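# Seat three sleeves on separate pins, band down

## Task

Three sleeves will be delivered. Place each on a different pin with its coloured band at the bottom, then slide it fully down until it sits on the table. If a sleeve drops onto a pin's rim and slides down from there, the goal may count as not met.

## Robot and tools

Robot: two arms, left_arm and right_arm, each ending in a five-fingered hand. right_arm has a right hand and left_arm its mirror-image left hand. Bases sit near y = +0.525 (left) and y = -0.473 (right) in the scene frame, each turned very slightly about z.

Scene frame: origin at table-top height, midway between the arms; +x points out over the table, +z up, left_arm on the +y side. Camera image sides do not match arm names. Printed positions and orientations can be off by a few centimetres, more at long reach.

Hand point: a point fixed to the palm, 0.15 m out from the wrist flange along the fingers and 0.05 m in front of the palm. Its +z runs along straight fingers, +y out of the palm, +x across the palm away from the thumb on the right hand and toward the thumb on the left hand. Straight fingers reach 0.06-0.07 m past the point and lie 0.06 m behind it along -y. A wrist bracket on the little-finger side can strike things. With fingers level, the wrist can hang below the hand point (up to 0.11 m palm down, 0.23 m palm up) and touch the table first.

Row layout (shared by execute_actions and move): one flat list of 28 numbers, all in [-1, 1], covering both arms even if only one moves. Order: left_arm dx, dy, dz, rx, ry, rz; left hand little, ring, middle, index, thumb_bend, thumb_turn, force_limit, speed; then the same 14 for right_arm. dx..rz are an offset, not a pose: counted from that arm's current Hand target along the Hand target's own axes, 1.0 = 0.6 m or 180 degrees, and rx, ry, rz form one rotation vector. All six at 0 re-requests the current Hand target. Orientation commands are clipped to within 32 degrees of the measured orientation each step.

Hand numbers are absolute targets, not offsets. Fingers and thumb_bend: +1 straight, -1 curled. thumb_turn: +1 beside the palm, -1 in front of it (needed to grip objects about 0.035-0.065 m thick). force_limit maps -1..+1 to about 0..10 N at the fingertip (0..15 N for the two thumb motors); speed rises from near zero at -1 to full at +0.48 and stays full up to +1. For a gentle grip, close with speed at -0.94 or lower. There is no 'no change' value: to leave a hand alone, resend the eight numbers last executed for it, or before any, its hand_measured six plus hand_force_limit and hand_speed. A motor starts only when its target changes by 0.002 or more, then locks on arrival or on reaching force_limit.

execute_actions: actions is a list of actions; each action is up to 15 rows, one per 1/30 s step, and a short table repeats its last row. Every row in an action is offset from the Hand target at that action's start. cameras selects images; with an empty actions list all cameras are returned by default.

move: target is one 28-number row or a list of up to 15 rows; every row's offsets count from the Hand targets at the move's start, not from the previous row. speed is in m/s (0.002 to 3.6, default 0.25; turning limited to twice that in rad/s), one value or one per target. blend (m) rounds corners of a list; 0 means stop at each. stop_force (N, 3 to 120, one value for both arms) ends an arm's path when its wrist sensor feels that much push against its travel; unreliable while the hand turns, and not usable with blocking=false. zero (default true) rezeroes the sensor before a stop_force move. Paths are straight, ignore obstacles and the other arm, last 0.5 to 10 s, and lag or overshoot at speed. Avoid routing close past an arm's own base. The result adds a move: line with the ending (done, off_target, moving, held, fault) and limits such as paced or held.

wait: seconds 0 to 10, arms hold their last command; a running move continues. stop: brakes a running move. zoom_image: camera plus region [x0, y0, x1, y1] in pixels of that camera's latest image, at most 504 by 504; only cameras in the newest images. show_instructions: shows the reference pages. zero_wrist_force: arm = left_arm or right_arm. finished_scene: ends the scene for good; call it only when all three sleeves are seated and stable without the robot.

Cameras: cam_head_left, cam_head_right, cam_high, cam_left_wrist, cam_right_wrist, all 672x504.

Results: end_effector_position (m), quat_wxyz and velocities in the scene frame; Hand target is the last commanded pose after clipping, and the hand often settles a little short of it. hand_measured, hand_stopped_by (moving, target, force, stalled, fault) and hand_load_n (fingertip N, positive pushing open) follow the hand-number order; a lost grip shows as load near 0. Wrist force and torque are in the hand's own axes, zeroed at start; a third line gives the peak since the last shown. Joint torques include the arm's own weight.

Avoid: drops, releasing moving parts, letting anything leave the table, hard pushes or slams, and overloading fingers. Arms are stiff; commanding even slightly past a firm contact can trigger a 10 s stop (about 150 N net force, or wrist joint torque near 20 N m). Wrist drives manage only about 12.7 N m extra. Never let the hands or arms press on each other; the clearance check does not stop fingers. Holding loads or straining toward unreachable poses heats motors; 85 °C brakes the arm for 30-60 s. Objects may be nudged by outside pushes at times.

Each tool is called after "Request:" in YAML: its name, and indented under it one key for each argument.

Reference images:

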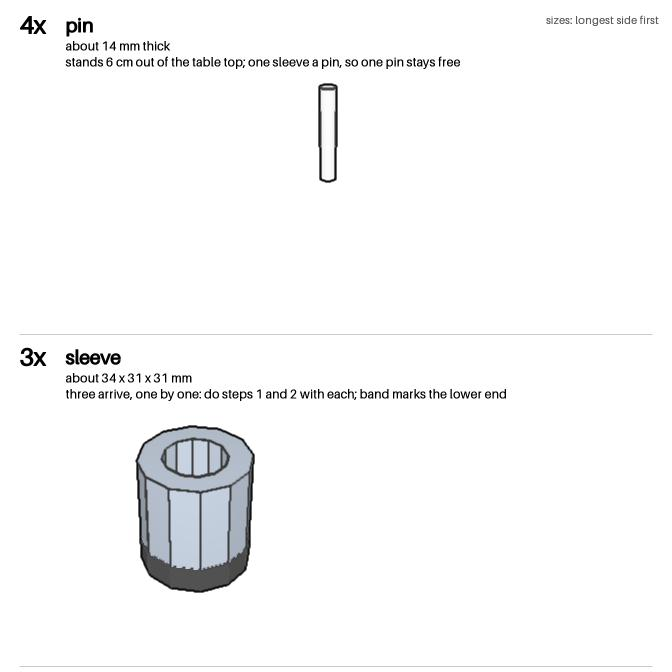

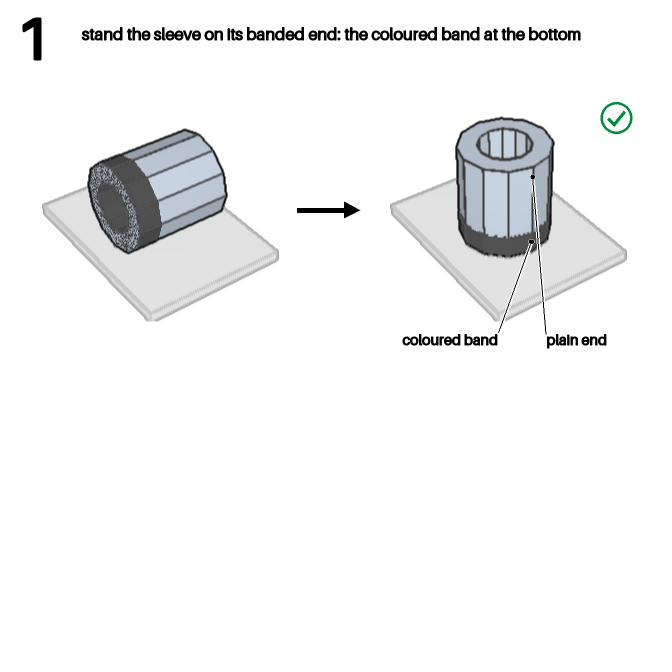

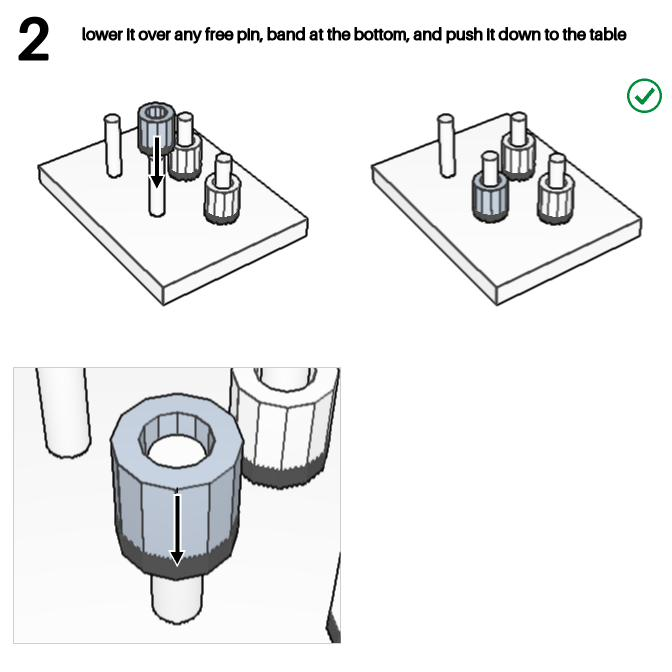

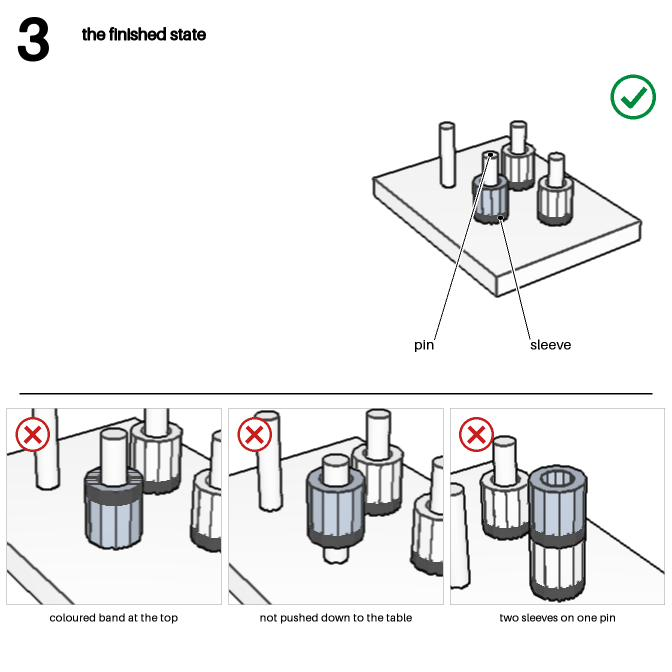

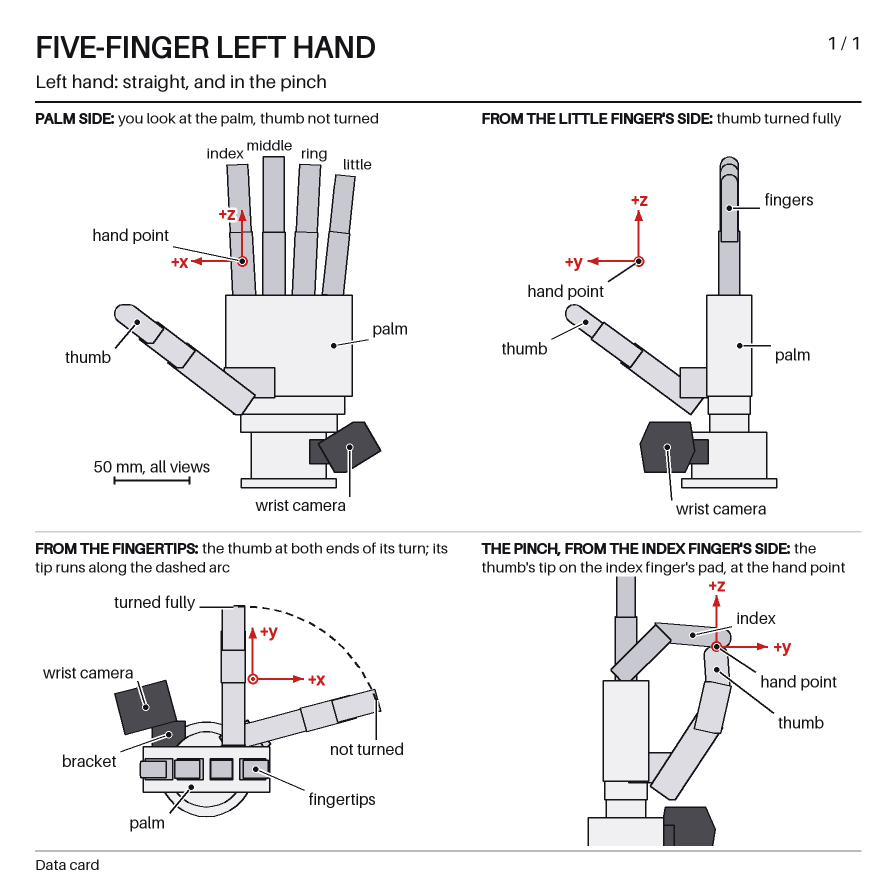

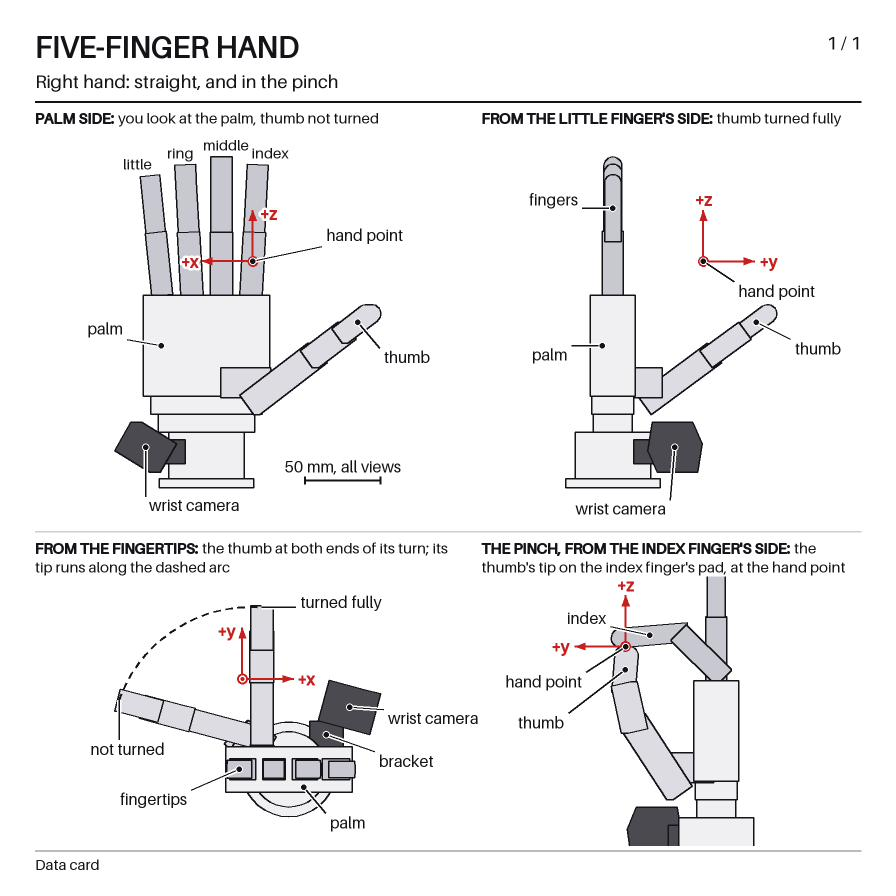

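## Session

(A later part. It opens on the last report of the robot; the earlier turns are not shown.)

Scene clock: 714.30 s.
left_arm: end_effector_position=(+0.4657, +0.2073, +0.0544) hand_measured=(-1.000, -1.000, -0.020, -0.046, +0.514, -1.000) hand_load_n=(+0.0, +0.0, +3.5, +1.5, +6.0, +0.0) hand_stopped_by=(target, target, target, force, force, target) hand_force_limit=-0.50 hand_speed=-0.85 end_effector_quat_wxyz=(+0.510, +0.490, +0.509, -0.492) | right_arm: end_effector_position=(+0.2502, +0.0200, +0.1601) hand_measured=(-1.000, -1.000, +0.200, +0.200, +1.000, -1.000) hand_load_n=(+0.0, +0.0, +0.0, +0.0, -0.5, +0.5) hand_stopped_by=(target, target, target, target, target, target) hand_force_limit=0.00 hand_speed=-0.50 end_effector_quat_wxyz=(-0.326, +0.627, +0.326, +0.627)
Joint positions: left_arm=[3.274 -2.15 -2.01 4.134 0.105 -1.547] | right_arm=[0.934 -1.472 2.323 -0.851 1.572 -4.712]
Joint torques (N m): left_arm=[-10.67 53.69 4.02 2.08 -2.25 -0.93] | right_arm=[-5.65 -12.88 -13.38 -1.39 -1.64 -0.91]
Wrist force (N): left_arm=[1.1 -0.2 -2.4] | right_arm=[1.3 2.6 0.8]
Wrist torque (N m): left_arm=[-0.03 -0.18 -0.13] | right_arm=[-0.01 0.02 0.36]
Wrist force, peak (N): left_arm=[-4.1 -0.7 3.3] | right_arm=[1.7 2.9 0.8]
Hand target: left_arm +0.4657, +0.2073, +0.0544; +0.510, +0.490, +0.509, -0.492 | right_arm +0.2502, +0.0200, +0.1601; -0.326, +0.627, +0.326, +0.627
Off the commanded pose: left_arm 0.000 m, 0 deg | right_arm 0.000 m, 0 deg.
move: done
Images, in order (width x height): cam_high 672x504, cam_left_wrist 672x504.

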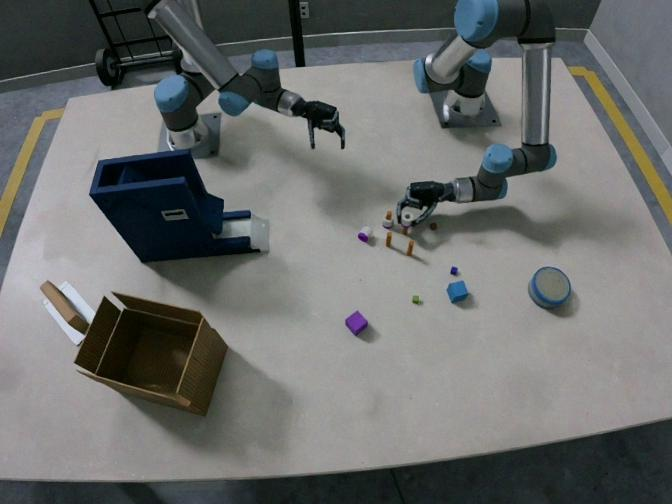

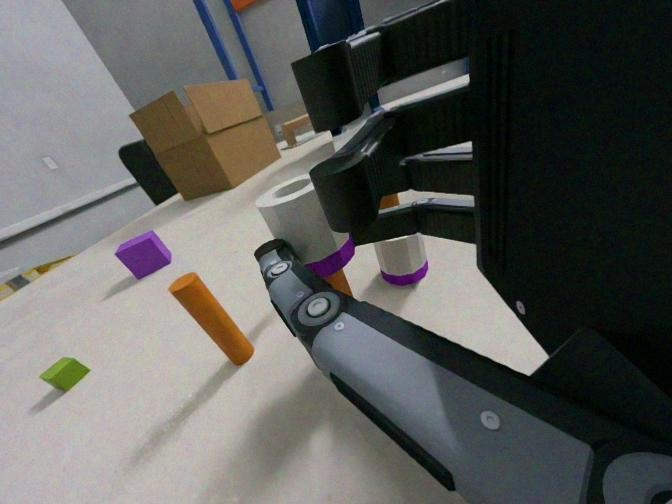

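Request:
move:
  target: [0.02,-0.0003,-0.0013,0,0,0,-1,-1,-0.02,-0.3,0.1,-1,-0.5,-0.85,0,0,0,0,0,0,-1,-1,0.2,0.2,1,-1,0,-0.5]
  speed: 0.015
  stop_force: 8
  cameras: ["cam_high","cam_left_wrist"]

Request:
zoom_image:
  camera: "cam_high"
  region: [385, 185, 425, 240]

Request:
zoom_image:
  camera: "cam_left_wrist"
  region: [232, 160, 432, 310]

Scene clock: 719.90 s.
left_arm: end_effector_position=(+0.4655, +0.2080, +0.0424) hand_measured=(-1.000, -1.000, -0.020, -0.046, +0.514, -1.000) hand_load_n=(+0.0, +0.0, +4.0, +2.0, +5.5, +0.5) hand_stopped_by=(target, target, target, force, force, target) hand_force_limit=-0.50 hand_speed=-0.85 end_effector_quat_wxyz=(+0.510, +0.490, +0.509, -0.492) | right_arm: end_effector_position=(+0.2502, +0.0200, +0.1601) hand_measured=(-1.000, -1.000, +0.200, +0.200, +1.000, -1.000) hand_load_n=(+0.0, +0.0, +0.0, +0.0, +0.0, +0.0) hand_stopped_by=(target, target, target, target, target, target) hand_force_limit=0.00 hand_speed=-0.50 end_effector_quat_wxyz=(-0.326, +0.627, +0.326, +0.627)
Joint positions: left_arm=[3.276 -2.176 -2.012 4.163 0.107 -1.547] | right_arm=[0.934 -1.472 2.323 -0.851 1.572 -4.712]
Joint torques (N m): left_arm=[5.21 53.48 1.98 2 -0.03 -1.07] | right_arm=[-5.7 -12.82 -13.34 -1.31 -1.53 -0.69]
Wrist force (N): left_arm=[0.7 0.3 0.2] | right_arm=[1.5 2.4 0.8]
Wrist torque (N m): left_arm=[-0.02 -0.13 -0.15] | right_arm=[-0.04 -0.01 0.37]
Wrist force, peak (N): left_arm=[1.1 -0.3 -2.7] | right_arm=[1.8 2.7 0.7]
Hand target: left_arm +0.4655, +0.2080, +0.0424; +0.510, +0.490, +0.509, -0.492 | right_arm +0.2502, +0.0200, +0.1601; -0.326, +0.627, +0.326, +0.627
Off the commanded pose: left_arm 0.000 m, 0 deg | right_arm 0.000 m, 0 deg.
move: done
Images, in order (width x height): cam_high 672x504, cam_left_wrist 672x504.

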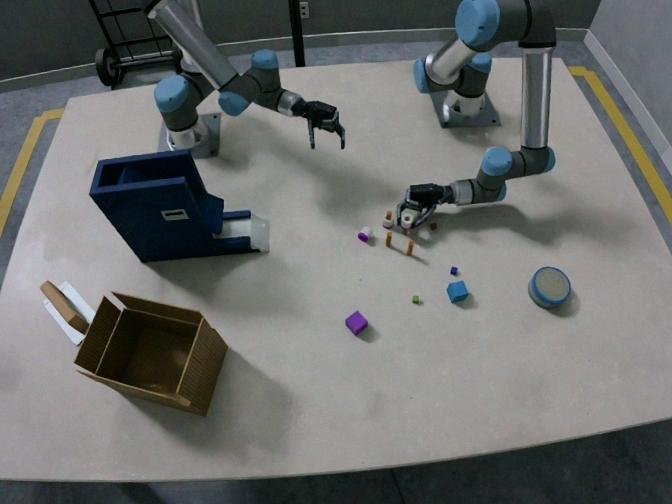

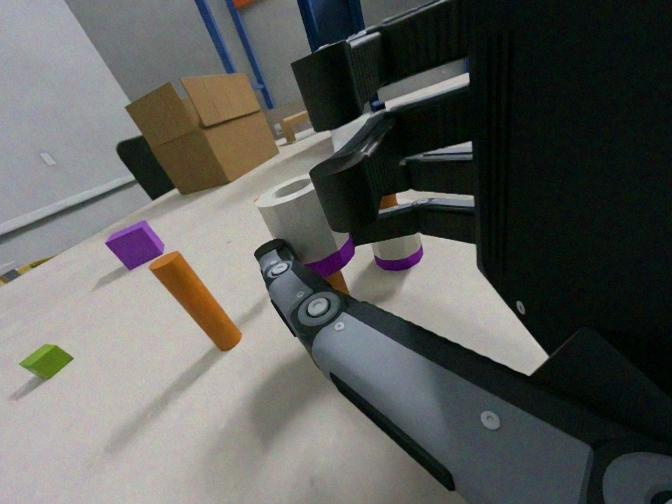

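Scaled by 9.164 from the camera's 672x504 image, which has a finer 960x720 frame.

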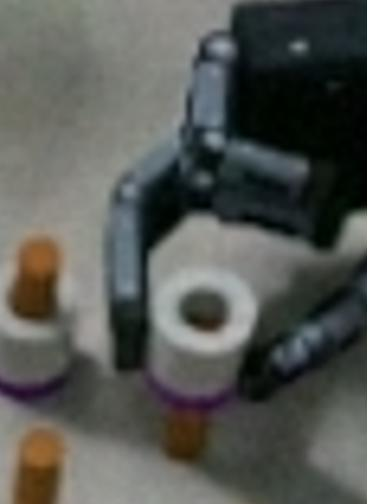

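Scaled by 2.520 from the camera's 672x504 image, which has a finer 960x720 frame.

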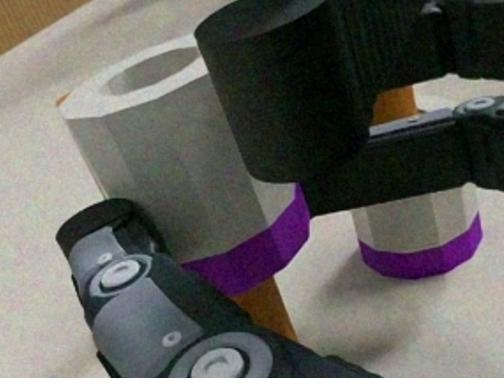

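Request:
zoom_image:
  camera: "cam_high"
  region: [380, 160, 460, 250]

Scaled by 5.600 from the camera's 672x504 image, which has a finer 960x720 frame.

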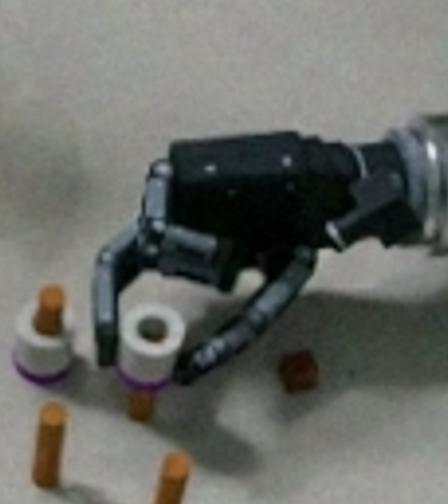

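Request:
move:
  target: [0.045,0,0,0,0,0,-1,-1,-0.02,-0.3,0.1,-1,-0.5,-0.85,0,0,0,0,0,0,-1,-1,0.2,0.2,1,-1,0,-0.5]
  speed: 0.025
  stop_force: 6
  cameras: ["cam_high","cam_left_wrist"]

Request:
zoom_image:
  camera: "cam_high"
  region: [380, 180, 440, 250]

Request:
zoom_image:
  camera: "cam_left_wrist"
  region: [232, 160, 432, 310]

Scene clock: 728.07 s.
left_arm: end_effector_position=(+0.4654, +0.2079, +0.0154) hand_measured=(-1.000, -1.000, -0.020, -0.046, +0.514, -1.000) hand_load_n=(+0.0, +0.0, +3.5, +2.5, +6.0, +0.5) hand_stopped_by=(target, target, target, force, force, target) hand_force_limit=-0.50 hand_speed=-0.85 end_effector_quat_wxyz=(+0.510, +0.490, +0.509, -0.492) | right_arm: end_effector_position=(+0.2502, +0.0200, +0.1601) hand_measured=(-1.000, -1.000, +0.200, +0.200, +1.000, -1.000) hand_load_n=(+0.0, +0.0, +0.0, +0.0, +0.0, +0.0) hand_stopped_by=(target, target, target, target, target, target) hand_force_limit=0.00 hand_speed=-0.50 end_effector_quat_wxyz=(-0.326, +0.627, +0.326, +0.627)
Joint positions: left_arm=[3.276 -2.238 -2.011 4.225 0.107 -1.547] | right_arm=[0.934 -1.472 2.323 -0.851 1.572 -4.712]
Joint torques (N m): left_arm=[-12.46 55.63 1.07 2.09 -2.27 -0.95] | right_arm=[-5.9 -12.76 -14.32 -1.28 -1.56 -0.75]
Wrist force (N): left_arm=[0.9 1.1 -0.4] | right_arm=[1.6 2.6 0.7]
Wrist torque (N m): left_arm=[0.08 -0.16 -0.16] | right_arm=[0.00 -0.02 0.38]
Wrist force, peak (N): left_arm=[0.9 1.1 -0.4] | right_arm=[1.7 2.8 0.7]
Hand target: left_arm +0.4654, +0.2079, +0.0154; +0.510, +0.490, +0.509, -0.492 | right_arm +0.2502, +0.0200, +0.1601; -0.326, +0.627, +0.326, +0.627
Off the commanded pose: left_arm 0.000 m, 0 deg | right_arm 0.000 m, 0 deg.
move: done
Images, in order (width x height): cam_high 672x504, cam_left_wrist 672x504.

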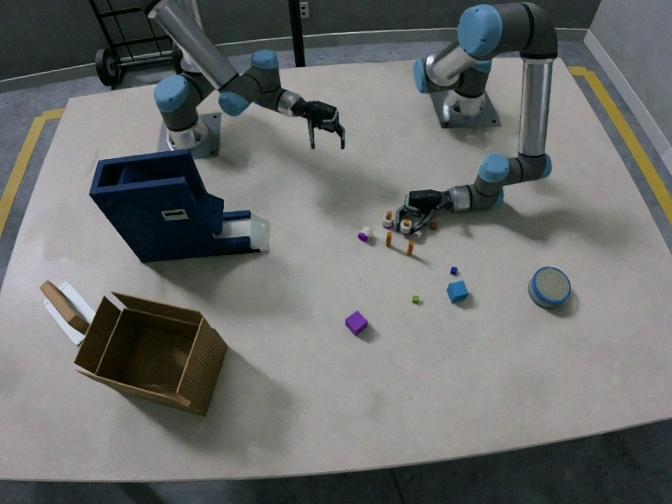

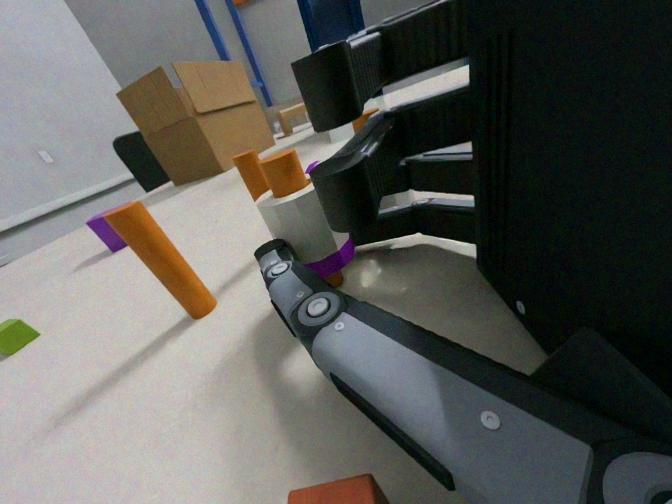

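Scaled by 7.200 from the camera's 672x504 image, which has a finer 960x720 frame.

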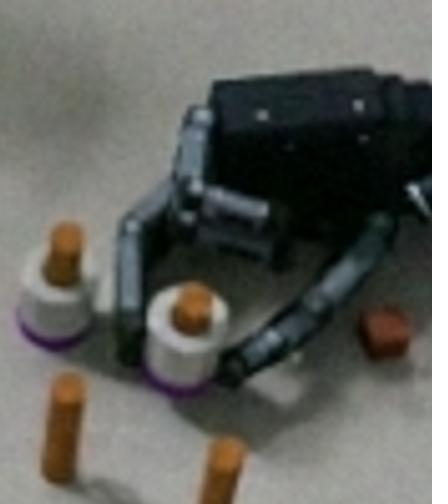

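Scaled by 2.520 from the camera's 672x504 image, which has a finer 960x720 frame.

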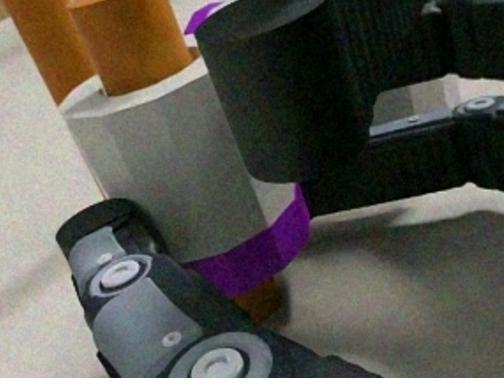

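Request:
move:
  target: [0.0142,0,0,0,0,0,-1,-1,-0.02,-0.3,0.1,-1,-0.5,-0.85,0,0,0,0,0,0,-1,-1,0.2,0.2,1,-1,0,-0.5]
  speed: 0.012
  stop_force: 5
  cameras: ["cam_high","cam_left_wrist"]

Request:
zoom_image:
  camera: "cam_left_wrist"
  region: [232, 160, 432, 310]

Scene clock: 731.07 s.
left_arm: end_effector_position=(+0.4654, +0.2079, +0.0125) hand_measured=(-1.000, -1.000, -0.020, -0.046, +0.514, -1.000) hand_load_n=(+0.0, +0.0, +3.5, +2.5, +6.0, +0.5) hand_stopped_by=(target, target, target, force, force, target) hand_force_limit=-0.50 hand_speed=-0.85 end_effector_quat_wxyz=(+0.510, +0.490, +0.509, -0.492) | right_arm: end_effector_position=(+0.2502, +0.0200, +0.1601) hand_measured=(-1.000, -1.000, +0.200, +0.200, +1.000, -1.000) hand_load_n=(+0.0, +0.0, +0.0, +0.0, +0.0, +0.0) hand_stopped_by=(target, target, target, target, target, target) hand_force_limit=0.00 hand_speed=-0.50 end_effector_quat_wxyz=(-0.326, +0.627, +0.326, +0.627)
Joint positions: left_arm=[3.276 -2.245 -2.011 4.231 0.107 -1.547] | right_arm=[0.934 -1.472 2.323 -0.851 1.572 -4.712]
Joint torques (N m): left_arm=[-12.05 54.54 0.74 -2.34 -1.95 -0.24] | right_arm=[-5.68 -13 -14.81 -1.11 -1.57 -0.7]
Wrist force (N): left_arm=[0.3 1.3 -0.7] | right_arm=[1.5 2.6 0.9]
Wrist torque (N m): left_arm=[0.04 -0.06 -0.23] | right_arm=[-0.02 -0.02 0.37]
Wrist force, peak (N): left_arm=[-36.9 -3.8 -7.5] | right_arm=[1.5 2.7 1.0]
Hand target: left_arm +0.4654, +0.2079, +0.0125; +0.510, +0.490, +0.509, -0.492 (not the last commanded pose) | right_arm +0.2502, +0.0200, +0.1601; -0.326, +0.627, +0.326, +0.627
Off the commanded pose: left_arm 0.006 m, 0 deg | right_arm 0.000 m, 0 deg.
move: contact (left_arm)
Images, in order (width x height): cam_high 672x504, cam_left_wrist 672x504.

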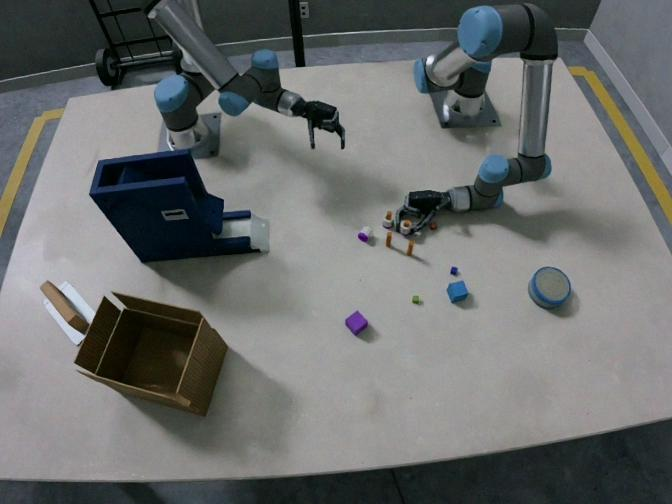

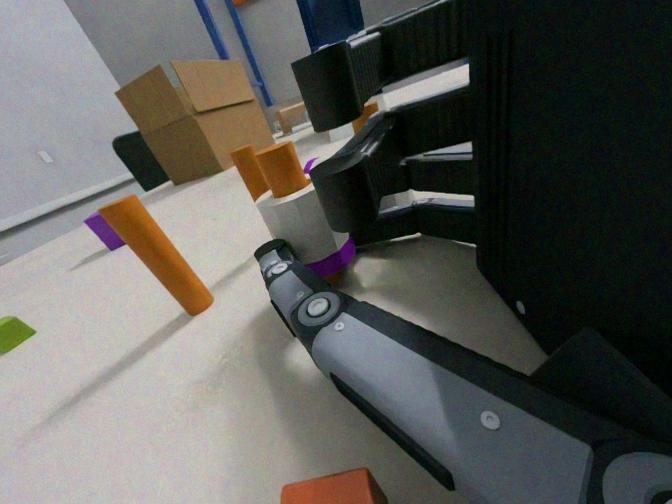

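Scaled by 2.520 from the camera's 672x504 image, which has a finer 960x720 frame.

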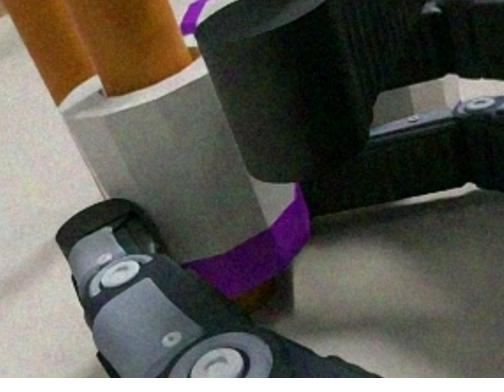

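Request:
move:
  target: [0,0,0,0,0,0,-1,-1,0.08,0.08,0.95,-1,0,-0.6,0,0,0,0,0,0,-1,-1,0.2,0.2,1,-1,0,-0.5]
  cameras: ["cam_high","cam_left_wrist"]

Request:
zoom_image:
  camera: "cam_left_wrist"
  region: [232, 130, 432, 310]

Request:
zoom_image:
  camera: "cam_high"
  region: [375, 180, 435, 250]

Scene clock: 736.80 s.
left_arm: end_effector_position=(+0.4654, +0.2079, +0.0125) hand_measured=(-1.000, -1.000, +0.080, +0.080, +0.950, -1.000) hand_load_n=(+0.0, +0.0, +0.0, +0.5, +0.0, +0.0) hand_stopped_by=(target, target, target, target, target, target) hand_force_limit=0.00 hand_speed=-0.60 end_effector_quat_wxyz=(+0.510, +0.490, +0.509, -0.492) | right_arm: end_effector_position=(+0.2502, +0.0200, +0.1601) hand_measured=(-1.000, -1.000, +0.200, +0.200, +1.000, -1.000) hand_load_n=(+0.0, -0.5, +0.5, +0.0, +0.0, +0.0) hand_stopped_by=(target, target, target, target, target, target) hand_force_limit=0.00 hand_speed=-0.50 end_effector_quat_wxyz=(-0.326, +0.627, +0.326, +0.627)
Joint positions: left_arm=[3.276 -2.245 -2.011 4.231 0.107 -1.547] | right_arm=[0.934 -1.472 2.323 -0.851 1.572 -4.712]
Joint torques (N m): left_arm=[-12.58 53.24 2.8 -1.29 -0.37 0.87] | right_arm=[-6.04 -13.63 -14.1 -1.04 -1.54 -0.56]
Wrist force (N): left_arm=[-0.2 0.2 0.0] | right_arm=[1.5 2.4 0.7]
Wrist torque (N m): left_arm=[-0.01 -0.09 -0.18] | right_arm=[-0.04 -0.01 0.36]
Wrist force, peak (N): left_arm=[0.8 1.3 -0.7] | right_arm=[1.9 2.6 0.9]
Hand target: left_arm +0.4654, +0.2079, +0.0125; +0.510, +0.490, +0.509, -0.492 | right_arm +0.2502, +0.0200, +0.1601; -0.326, +0.627, +0.326, +0.627
Off the commanded pose: left_arm 0.000 m, 0 deg | right_arm 0.000 m, 0 deg.
move: done
Images, in order (width x height): cam_high 672x504, cam_left_wrist 672x504.

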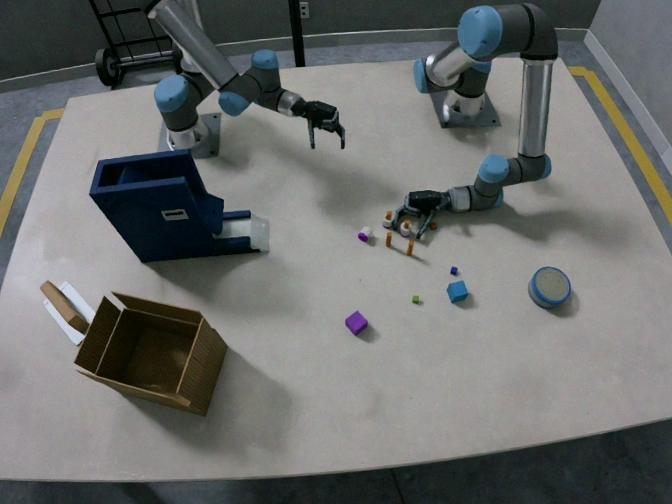

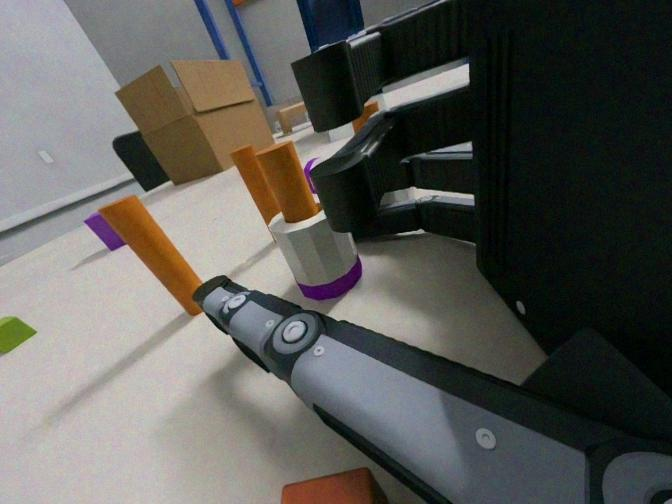

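Scaled by 2.520 from the camera's 672x504 image, which has a finer 960x720 frame.

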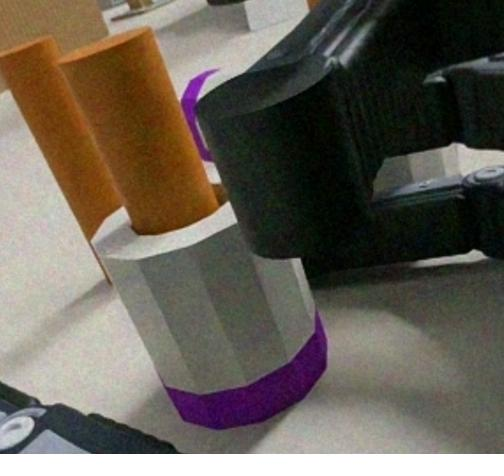

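Scaled by 7.200 from the camera's 672x504 image, which has a finer 960x720 frame.

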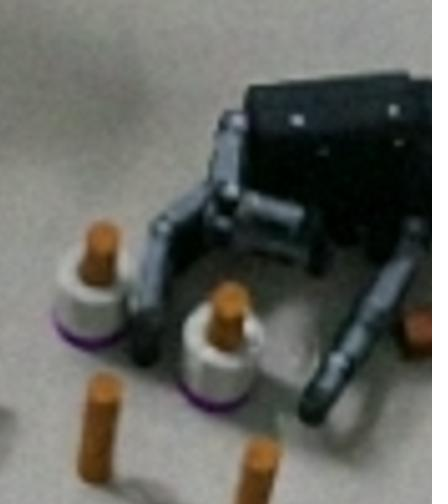

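Request:
move:
  target: [-0.4333,0,0,0,0,0,-1,-1,0.08,0.08,0.95,-1,0,-0.6,0.4333,-0.1555,-0.2718,0,0,0,-1,-1,0.2,0.2,1,-1,0,-0.5]
  speed: 0.2
  cameras: ["all"]

Request:
zoom_image:
  camera: "cam_high"
  region: [330, 190, 440, 270]

Request:
zoom_image:
  camera: "cam_head_left"
  region: [290, 310, 370, 370]

Scene clock: 759.67 s.
left_arm: end_effector_position=(+0.4657, +0.2086, +0.2725) hand_measured=(-1.000, -1.000, +0.080, +0.080, +0.950, -1.000) hand_load_n=(+0.0, +0.0, +0.0, +0.0, +0.0, +0.5) hand_stopped_by=(target, target, target, target, target, target) hand_force_limit=0.00 hand_speed=-0.60 end_effector_quat_wxyz=(+0.510, +0.490, +0.509, -0.492) | right_arm: end_effector_position=(+0.0801, -0.0599, +0.4200) hand_measured=(-1.000, -1.000, +0.200, +0.200, +1.000, -1.000) hand_load_n=(+0.0, +0.0, +0.0, +0.0, +0.0, +0.0) hand_stopped_by=(target, target, target, target, target, target) hand_force_limit=0.00 hand_speed=-0.50 end_effector_quat_wxyz=(-0.326, +0.627, +0.326, +0.627)
Joint positions: left_arm=[3.277 -1.779 -1.828 3.582 0.108 -1.547] | right_arm=[1.433 -1.964 1.976 -0.012 2.071 -4.712]
Joint torques (N m): left_arm=[11.71 33.57 29.18 -1.01 1.26 -0.71] | right_arm=[6.79 -8.89 -33.17 0.23 1.96 0.08]
Wrist force (N): left_arm=[0.7 0.2 0.0] | right_arm=[1.8 2.2 0.8]
Wrist torque (N m): left_arm=[-0.02 -0.14 -0.10] | right_arm=[-0.05 -0.03 0.40]
Wrist force, peak (N): left_arm=[1.9 0.0 0.0] | right_arm=[3.4 2.1 -0.2]
Hand target: left_arm +0.4657, +0.2086, +0.2725; +0.510, +0.490, +0.509, -0.492 | right_arm +0.0801, -0.0599, +0.4201; -0.326, +0.627, +0.326, +0.627
Off the commanded pose: left_arm 0.000 m, 0 deg | right_arm 0.000 m, 0 deg.
move: done

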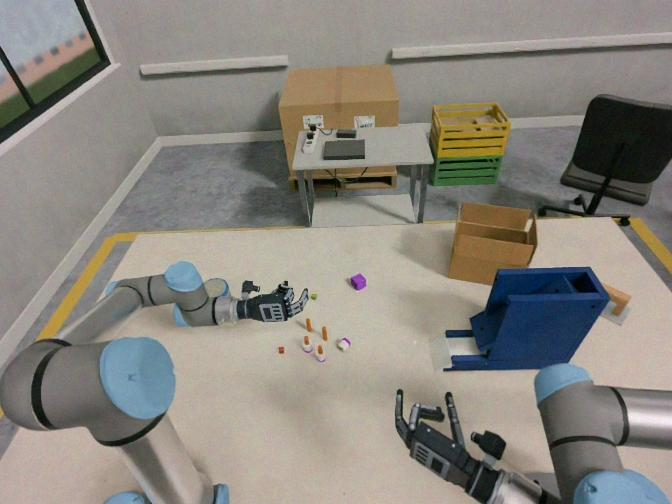

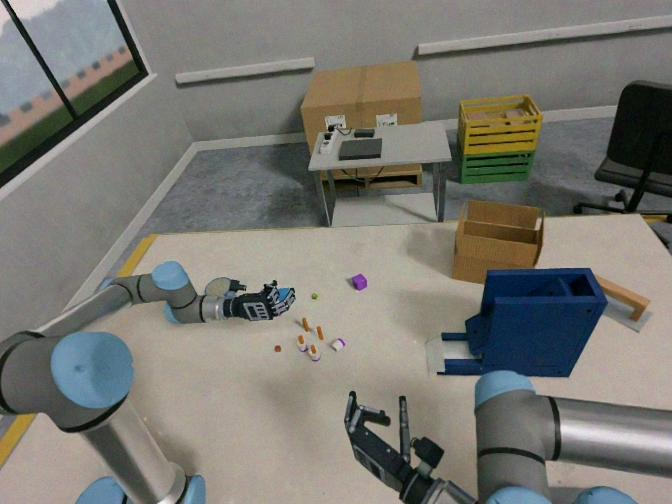

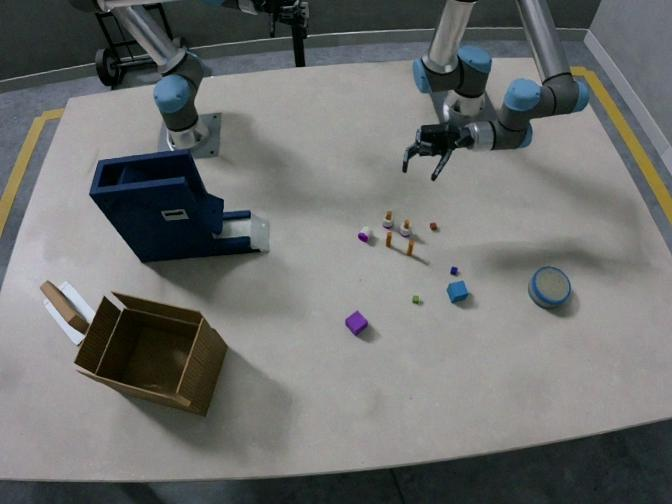

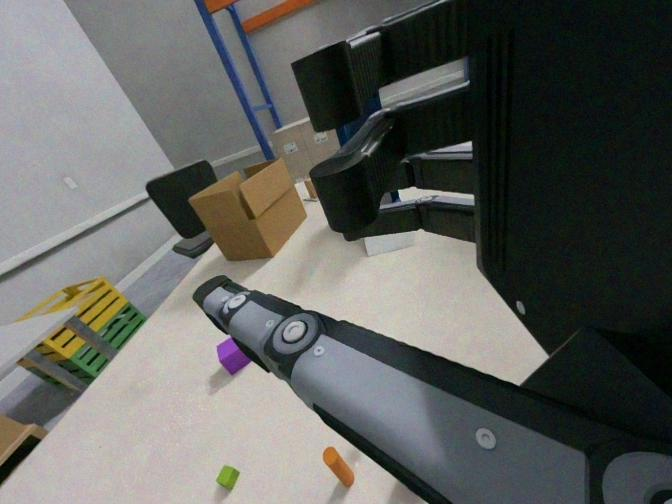

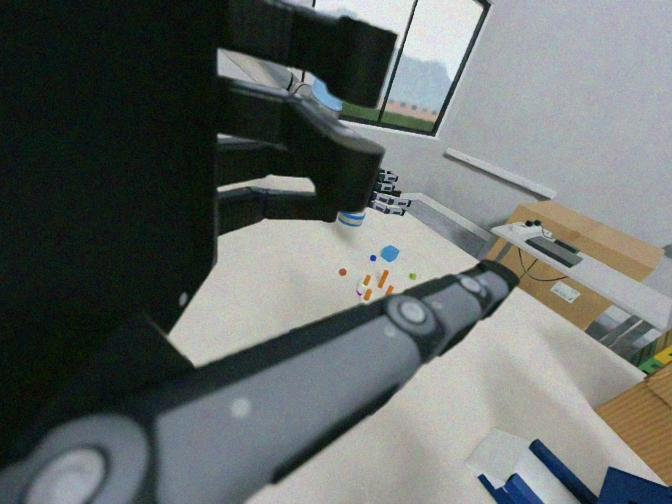

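Scaled by 4.582 from the camera's 672x504 image, which has a finer 960x720 frame.

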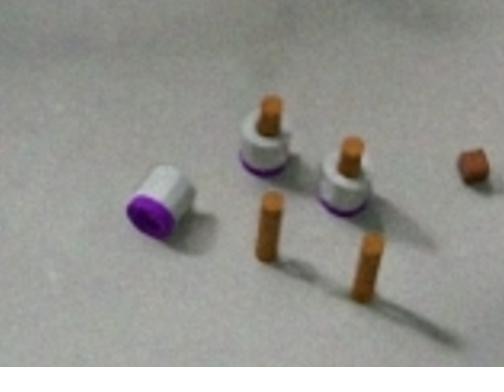

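Scaled by 6.300 from the camera's 672x504 image, which has a finer 960x720 frame.

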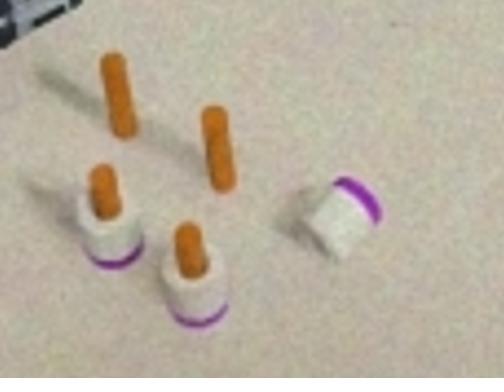

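Request:
move:
  target:
    - [0,0.0033,0.0968,-0.3778,0,0,-1,-1,0.2,0.2,1,-1,0,0.2,0,0,0,0,0,0,-1,-1,0.2,0.2,1,-1,0,-0.5]
    - [0.0375,-0.0337,0.2133,-0.5565,-0.3113,-0.5183,-1,-1,0.2,0.2,1,-1,0,0.2,0,0,0,0,0,0,-1,-1,0.2,0.2,1,-1,0,-0.5]
    - [0.1708,-0.0705,0.3121,-0.7064,-0.5714,-0.4153,-1,-1,0.2,0.2,1,-1,0,0.2,0,0,0,0,0,0,-1,-1,0.2,0.2,1,-1,0,-0.5]
  speed: [0.3,0.35,0.3]
  blend: [0.03,0.03,0]
  cameras: ["cam_high","cam_left_wrist","cam_head_left"]

Request:
zoom_image:
  camera: "cam_left_wrist"
  region: [152, 120, 402, 308]

Scene clock: 780.87 s.
left_arm: end_effector_position=(+0.4370, +0.0408, +0.1984) hand_measured=(-1.000, -1.000, +0.200, +0.200, +1.000, -1.000) hand_load_n=(+0.0, +0.0, +0.0, +0.0, +0.0, +0.0) hand_stopped_by=(target, target, target, target, target, target) hand_force_limit=0.00 hand_speed=0.20 end_effector_quat_wxyz=(-0.410, +0.806, -0.378, +0.198) | right_arm: end_effector_position=(+0.0801, -0.0599, +0.4201) hand_measured=(-1.000, -1.000, +0.200, +0.200, +1.000, -1.000) hand_load_n=(+0.0, +0.0, +0.0, +0.0, +0.0, +0.0) hand_stopped_by=(target, target, target, target, target, target) hand_force_limit=0.00 hand_speed=-0.50 end_effector_quat_wxyz=(-0.326, +0.627, +0.326, +0.627)
Joint positions: left_arm=[2.307 -2.556 -0.573 1.646 -2.512 -4.616] | right_arm=[1.433 -1.964 1.976 -0.012 2.071 -4.712]
Joint torques (N m): left_arm=[9.74 66.89 16.28 -1.15 -0.03 -1.03] | right_arm=[6.7 -19.7 -35.73 0.55 1.72 -0.53]
Wrist force (N): left_arm=[0.3 0.8 0.3] | right_arm=[2.0 2.3 0.6]
Wrist torque (N m): left_arm=[0.12 -0.11 -0.12] | right_arm=[-0.03 -0.06 0.41]
Wrist force, peak (N): left_arm=[1.9 5.8 0.0] | right_arm=[2.3 2.6 0.8]
Hand target: left_arm +0.4371, +0.0408, +0.1981; -0.410, +0.806, -0.378, +0.198 (not the last commanded pose) | right_arm +0.0801, -0.0599, +0.4201; -0.326, +0.627, +0.326, +0.627
Off the commanded pose: left_arm 0.036 m, 17 deg | right_arm 0.000 m, 0 deg.
move: held (left_arm; a check stopped the path); path passed 2 of 3 targets; limits=held
pose unreachable (left arm): on one or more control steps of this call, first in action 0 (counted from 0), this arm could not follow its commanded pose, so it was not sent that pose on those steps. It may still have moved: this result reports where it is.
cause: moving toward the commanded pose would bring two parts of the arm too close to each other (joints 4 (wrist 1) to 6 (wrist 3) lie between them).
Images, in order (width x height): cam_head_left 672x504, cam_high 672x504, cam_left_wrist 672x504.

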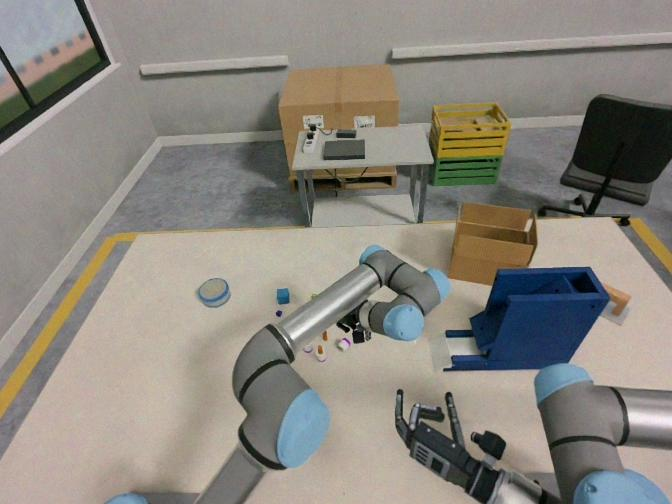

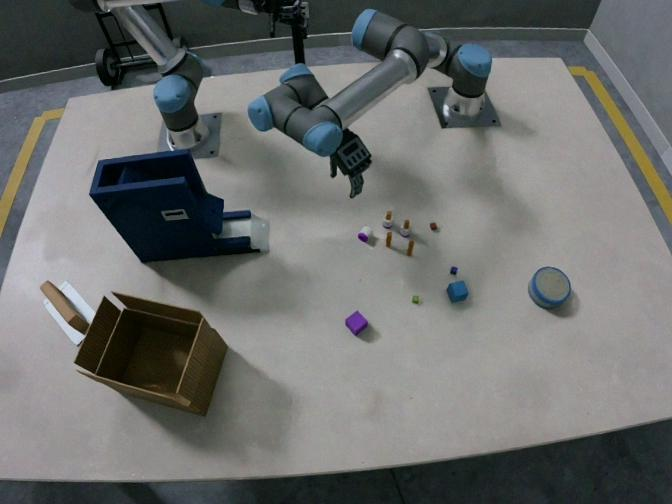

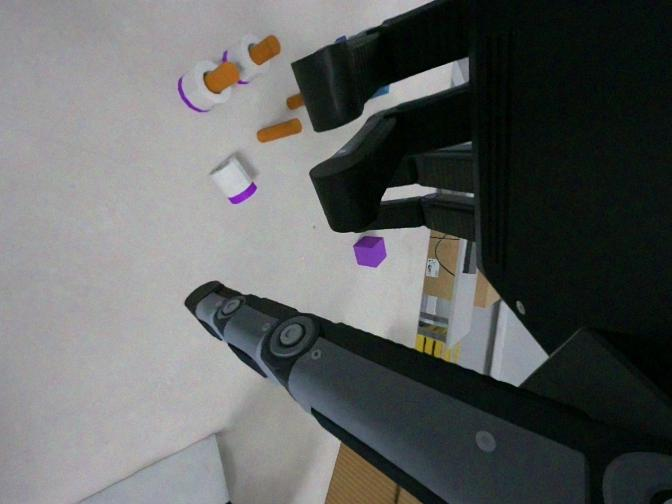

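Scaled by 2.016 from the camera's 672x504 image, which has a finer 960x720 frame.

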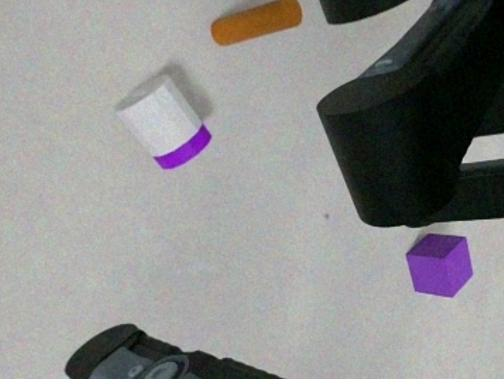

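Request:
move:
  target:
    - [0.0235,-0.0597,0.0215,-0.0783,-0.0449,-0.0378,-1,-1,0.2,0.2,1,-1,0,0.2,0,0,0,0,0,0,-1,-1,0.2,0.2,1,-1,0,-0.5]
    - [0.0078,0.0258,0.1878,-0.0114,-0.1106,-0.0796,-1,-1,0.2,0.2,1,-1,0,0.2,0,0,0,0,0,0,-1,-1,0.2,0.2,1,-1,0,-0.5]
  speed: [0.15,0.15]
  blend: [0.02,0]
  cameras: ["cam_high","cam_left_wrist"]

Request:
zoom_image:
  camera: "cam_left_wrist"
  region: [122, 50, 422, 275]

Request:
zoom_image:
  camera: "cam_high"
  region: [320, 150, 440, 270]

Scene clock: 821.17 s.
left_arm: end_effector_position=(+0.4606, +0.0483, +0.2135) hand_measured=(-1.000, -1.000, +0.200, +0.200, +1.000, -1.000) hand_load_n=(+0.0, +0.0, +0.0, +0.0, +0.0, +0.0) hand_stopped_by=(target, target, target, target, target, target) hand_force_limit=0.00 hand_speed=0.20 end_effector_quat_wxyz=(-0.345, +0.864, -0.338, +0.143) | right_arm: end_effector_position=(+0.0801, -0.0599, +0.4201) hand_measured=(-1.000, -1.000, +0.200, +0.200, +1.000, -1.000) hand_load_n=(+0.0, +0.0, +0.0, +0.0, +0.0, +0.0) hand_stopped_by=(target, target, target, target, target, target) hand_force_limit=0.00 hand_speed=-0.50 end_effector_quat_wxyz=(-0.326, +0.627, +0.326, +0.627)
Joint positions: left_arm=[2.39 -2.715 -0.17 1.337 -2.335 -4.699] | right_arm=[1.433 -1.964 1.976 -0.012 2.071 -4.712]
Joint torques (N m): left_arm=[-11.03 82.96 13.39 -0.41 -4.3 0.63] | right_arm=[6.33 1.08 -36.25 0.39 0.72 1.23]
Wrist force (N): left_arm=[-0.5 0.7 0.4] | right_arm=[1.8 2.5 0.8]
Wrist torque (N m): left_arm=[0.10 0.06 -0.09] | right_arm=[-0.01 -0.03 0.41]
Wrist force, peak (N): left_arm=[-0.4 3.1 -1.1] | right_arm=[2.0 2.7 1.0]
Hand target: left_arm +0.4605, +0.0482, +0.2135; -0.345, +0.864, -0.338, +0.143 (not the last commanded pose) | right_arm +0.0801, -0.0599, +0.4201; -0.326, +0.627, +0.326, +0.627
Off the commanded pose: left_arm 0.111 m, 19 deg | right_arm 0.000 m, 0 deg.
move: held (left_arm; a check stopped the path); path passed 0 of 2 targets; limits=held
pose unreachable (left arm): on one or more control steps of this call, first in action 0 (counted from 0), this arm could not follow its commanded pose, so it was not sent that pose on those steps. It may still have moved: this result reports where it is.
cause: moving toward the commanded pose would bring two parts of the arm too close to each other (joints 4 (wrist 1) to 6 (wrist 3) lie between them).
Images, in order (width x height): cam_high 672x504, cam_left_wrist 672x504.

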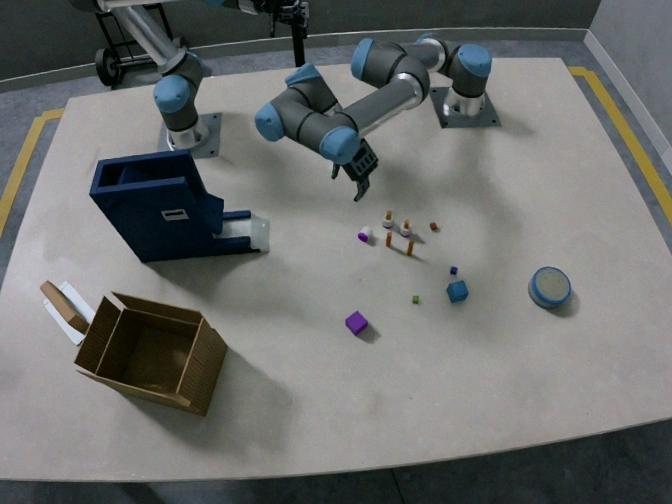

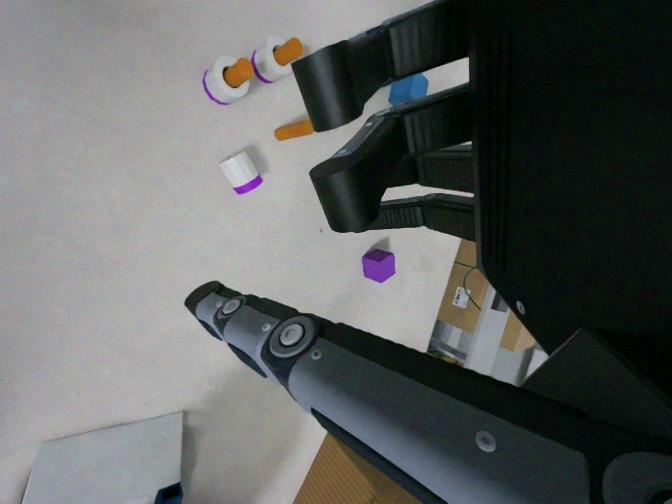

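Scaled by 1.680 from the camera's 672x504 image, which has a finer 960x720 frame.

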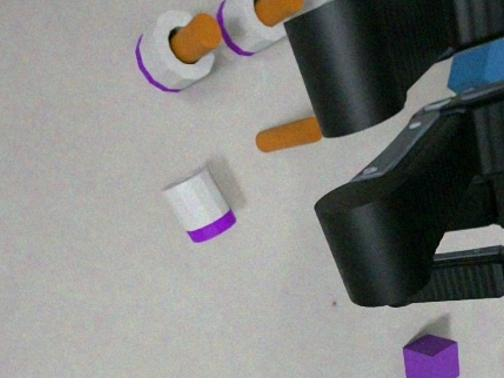

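Scaled by 4.200 from the camera's 672x504 image, which has a finer 960x720 frame.

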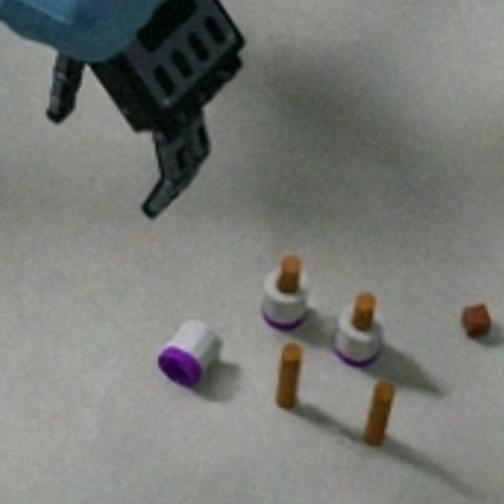

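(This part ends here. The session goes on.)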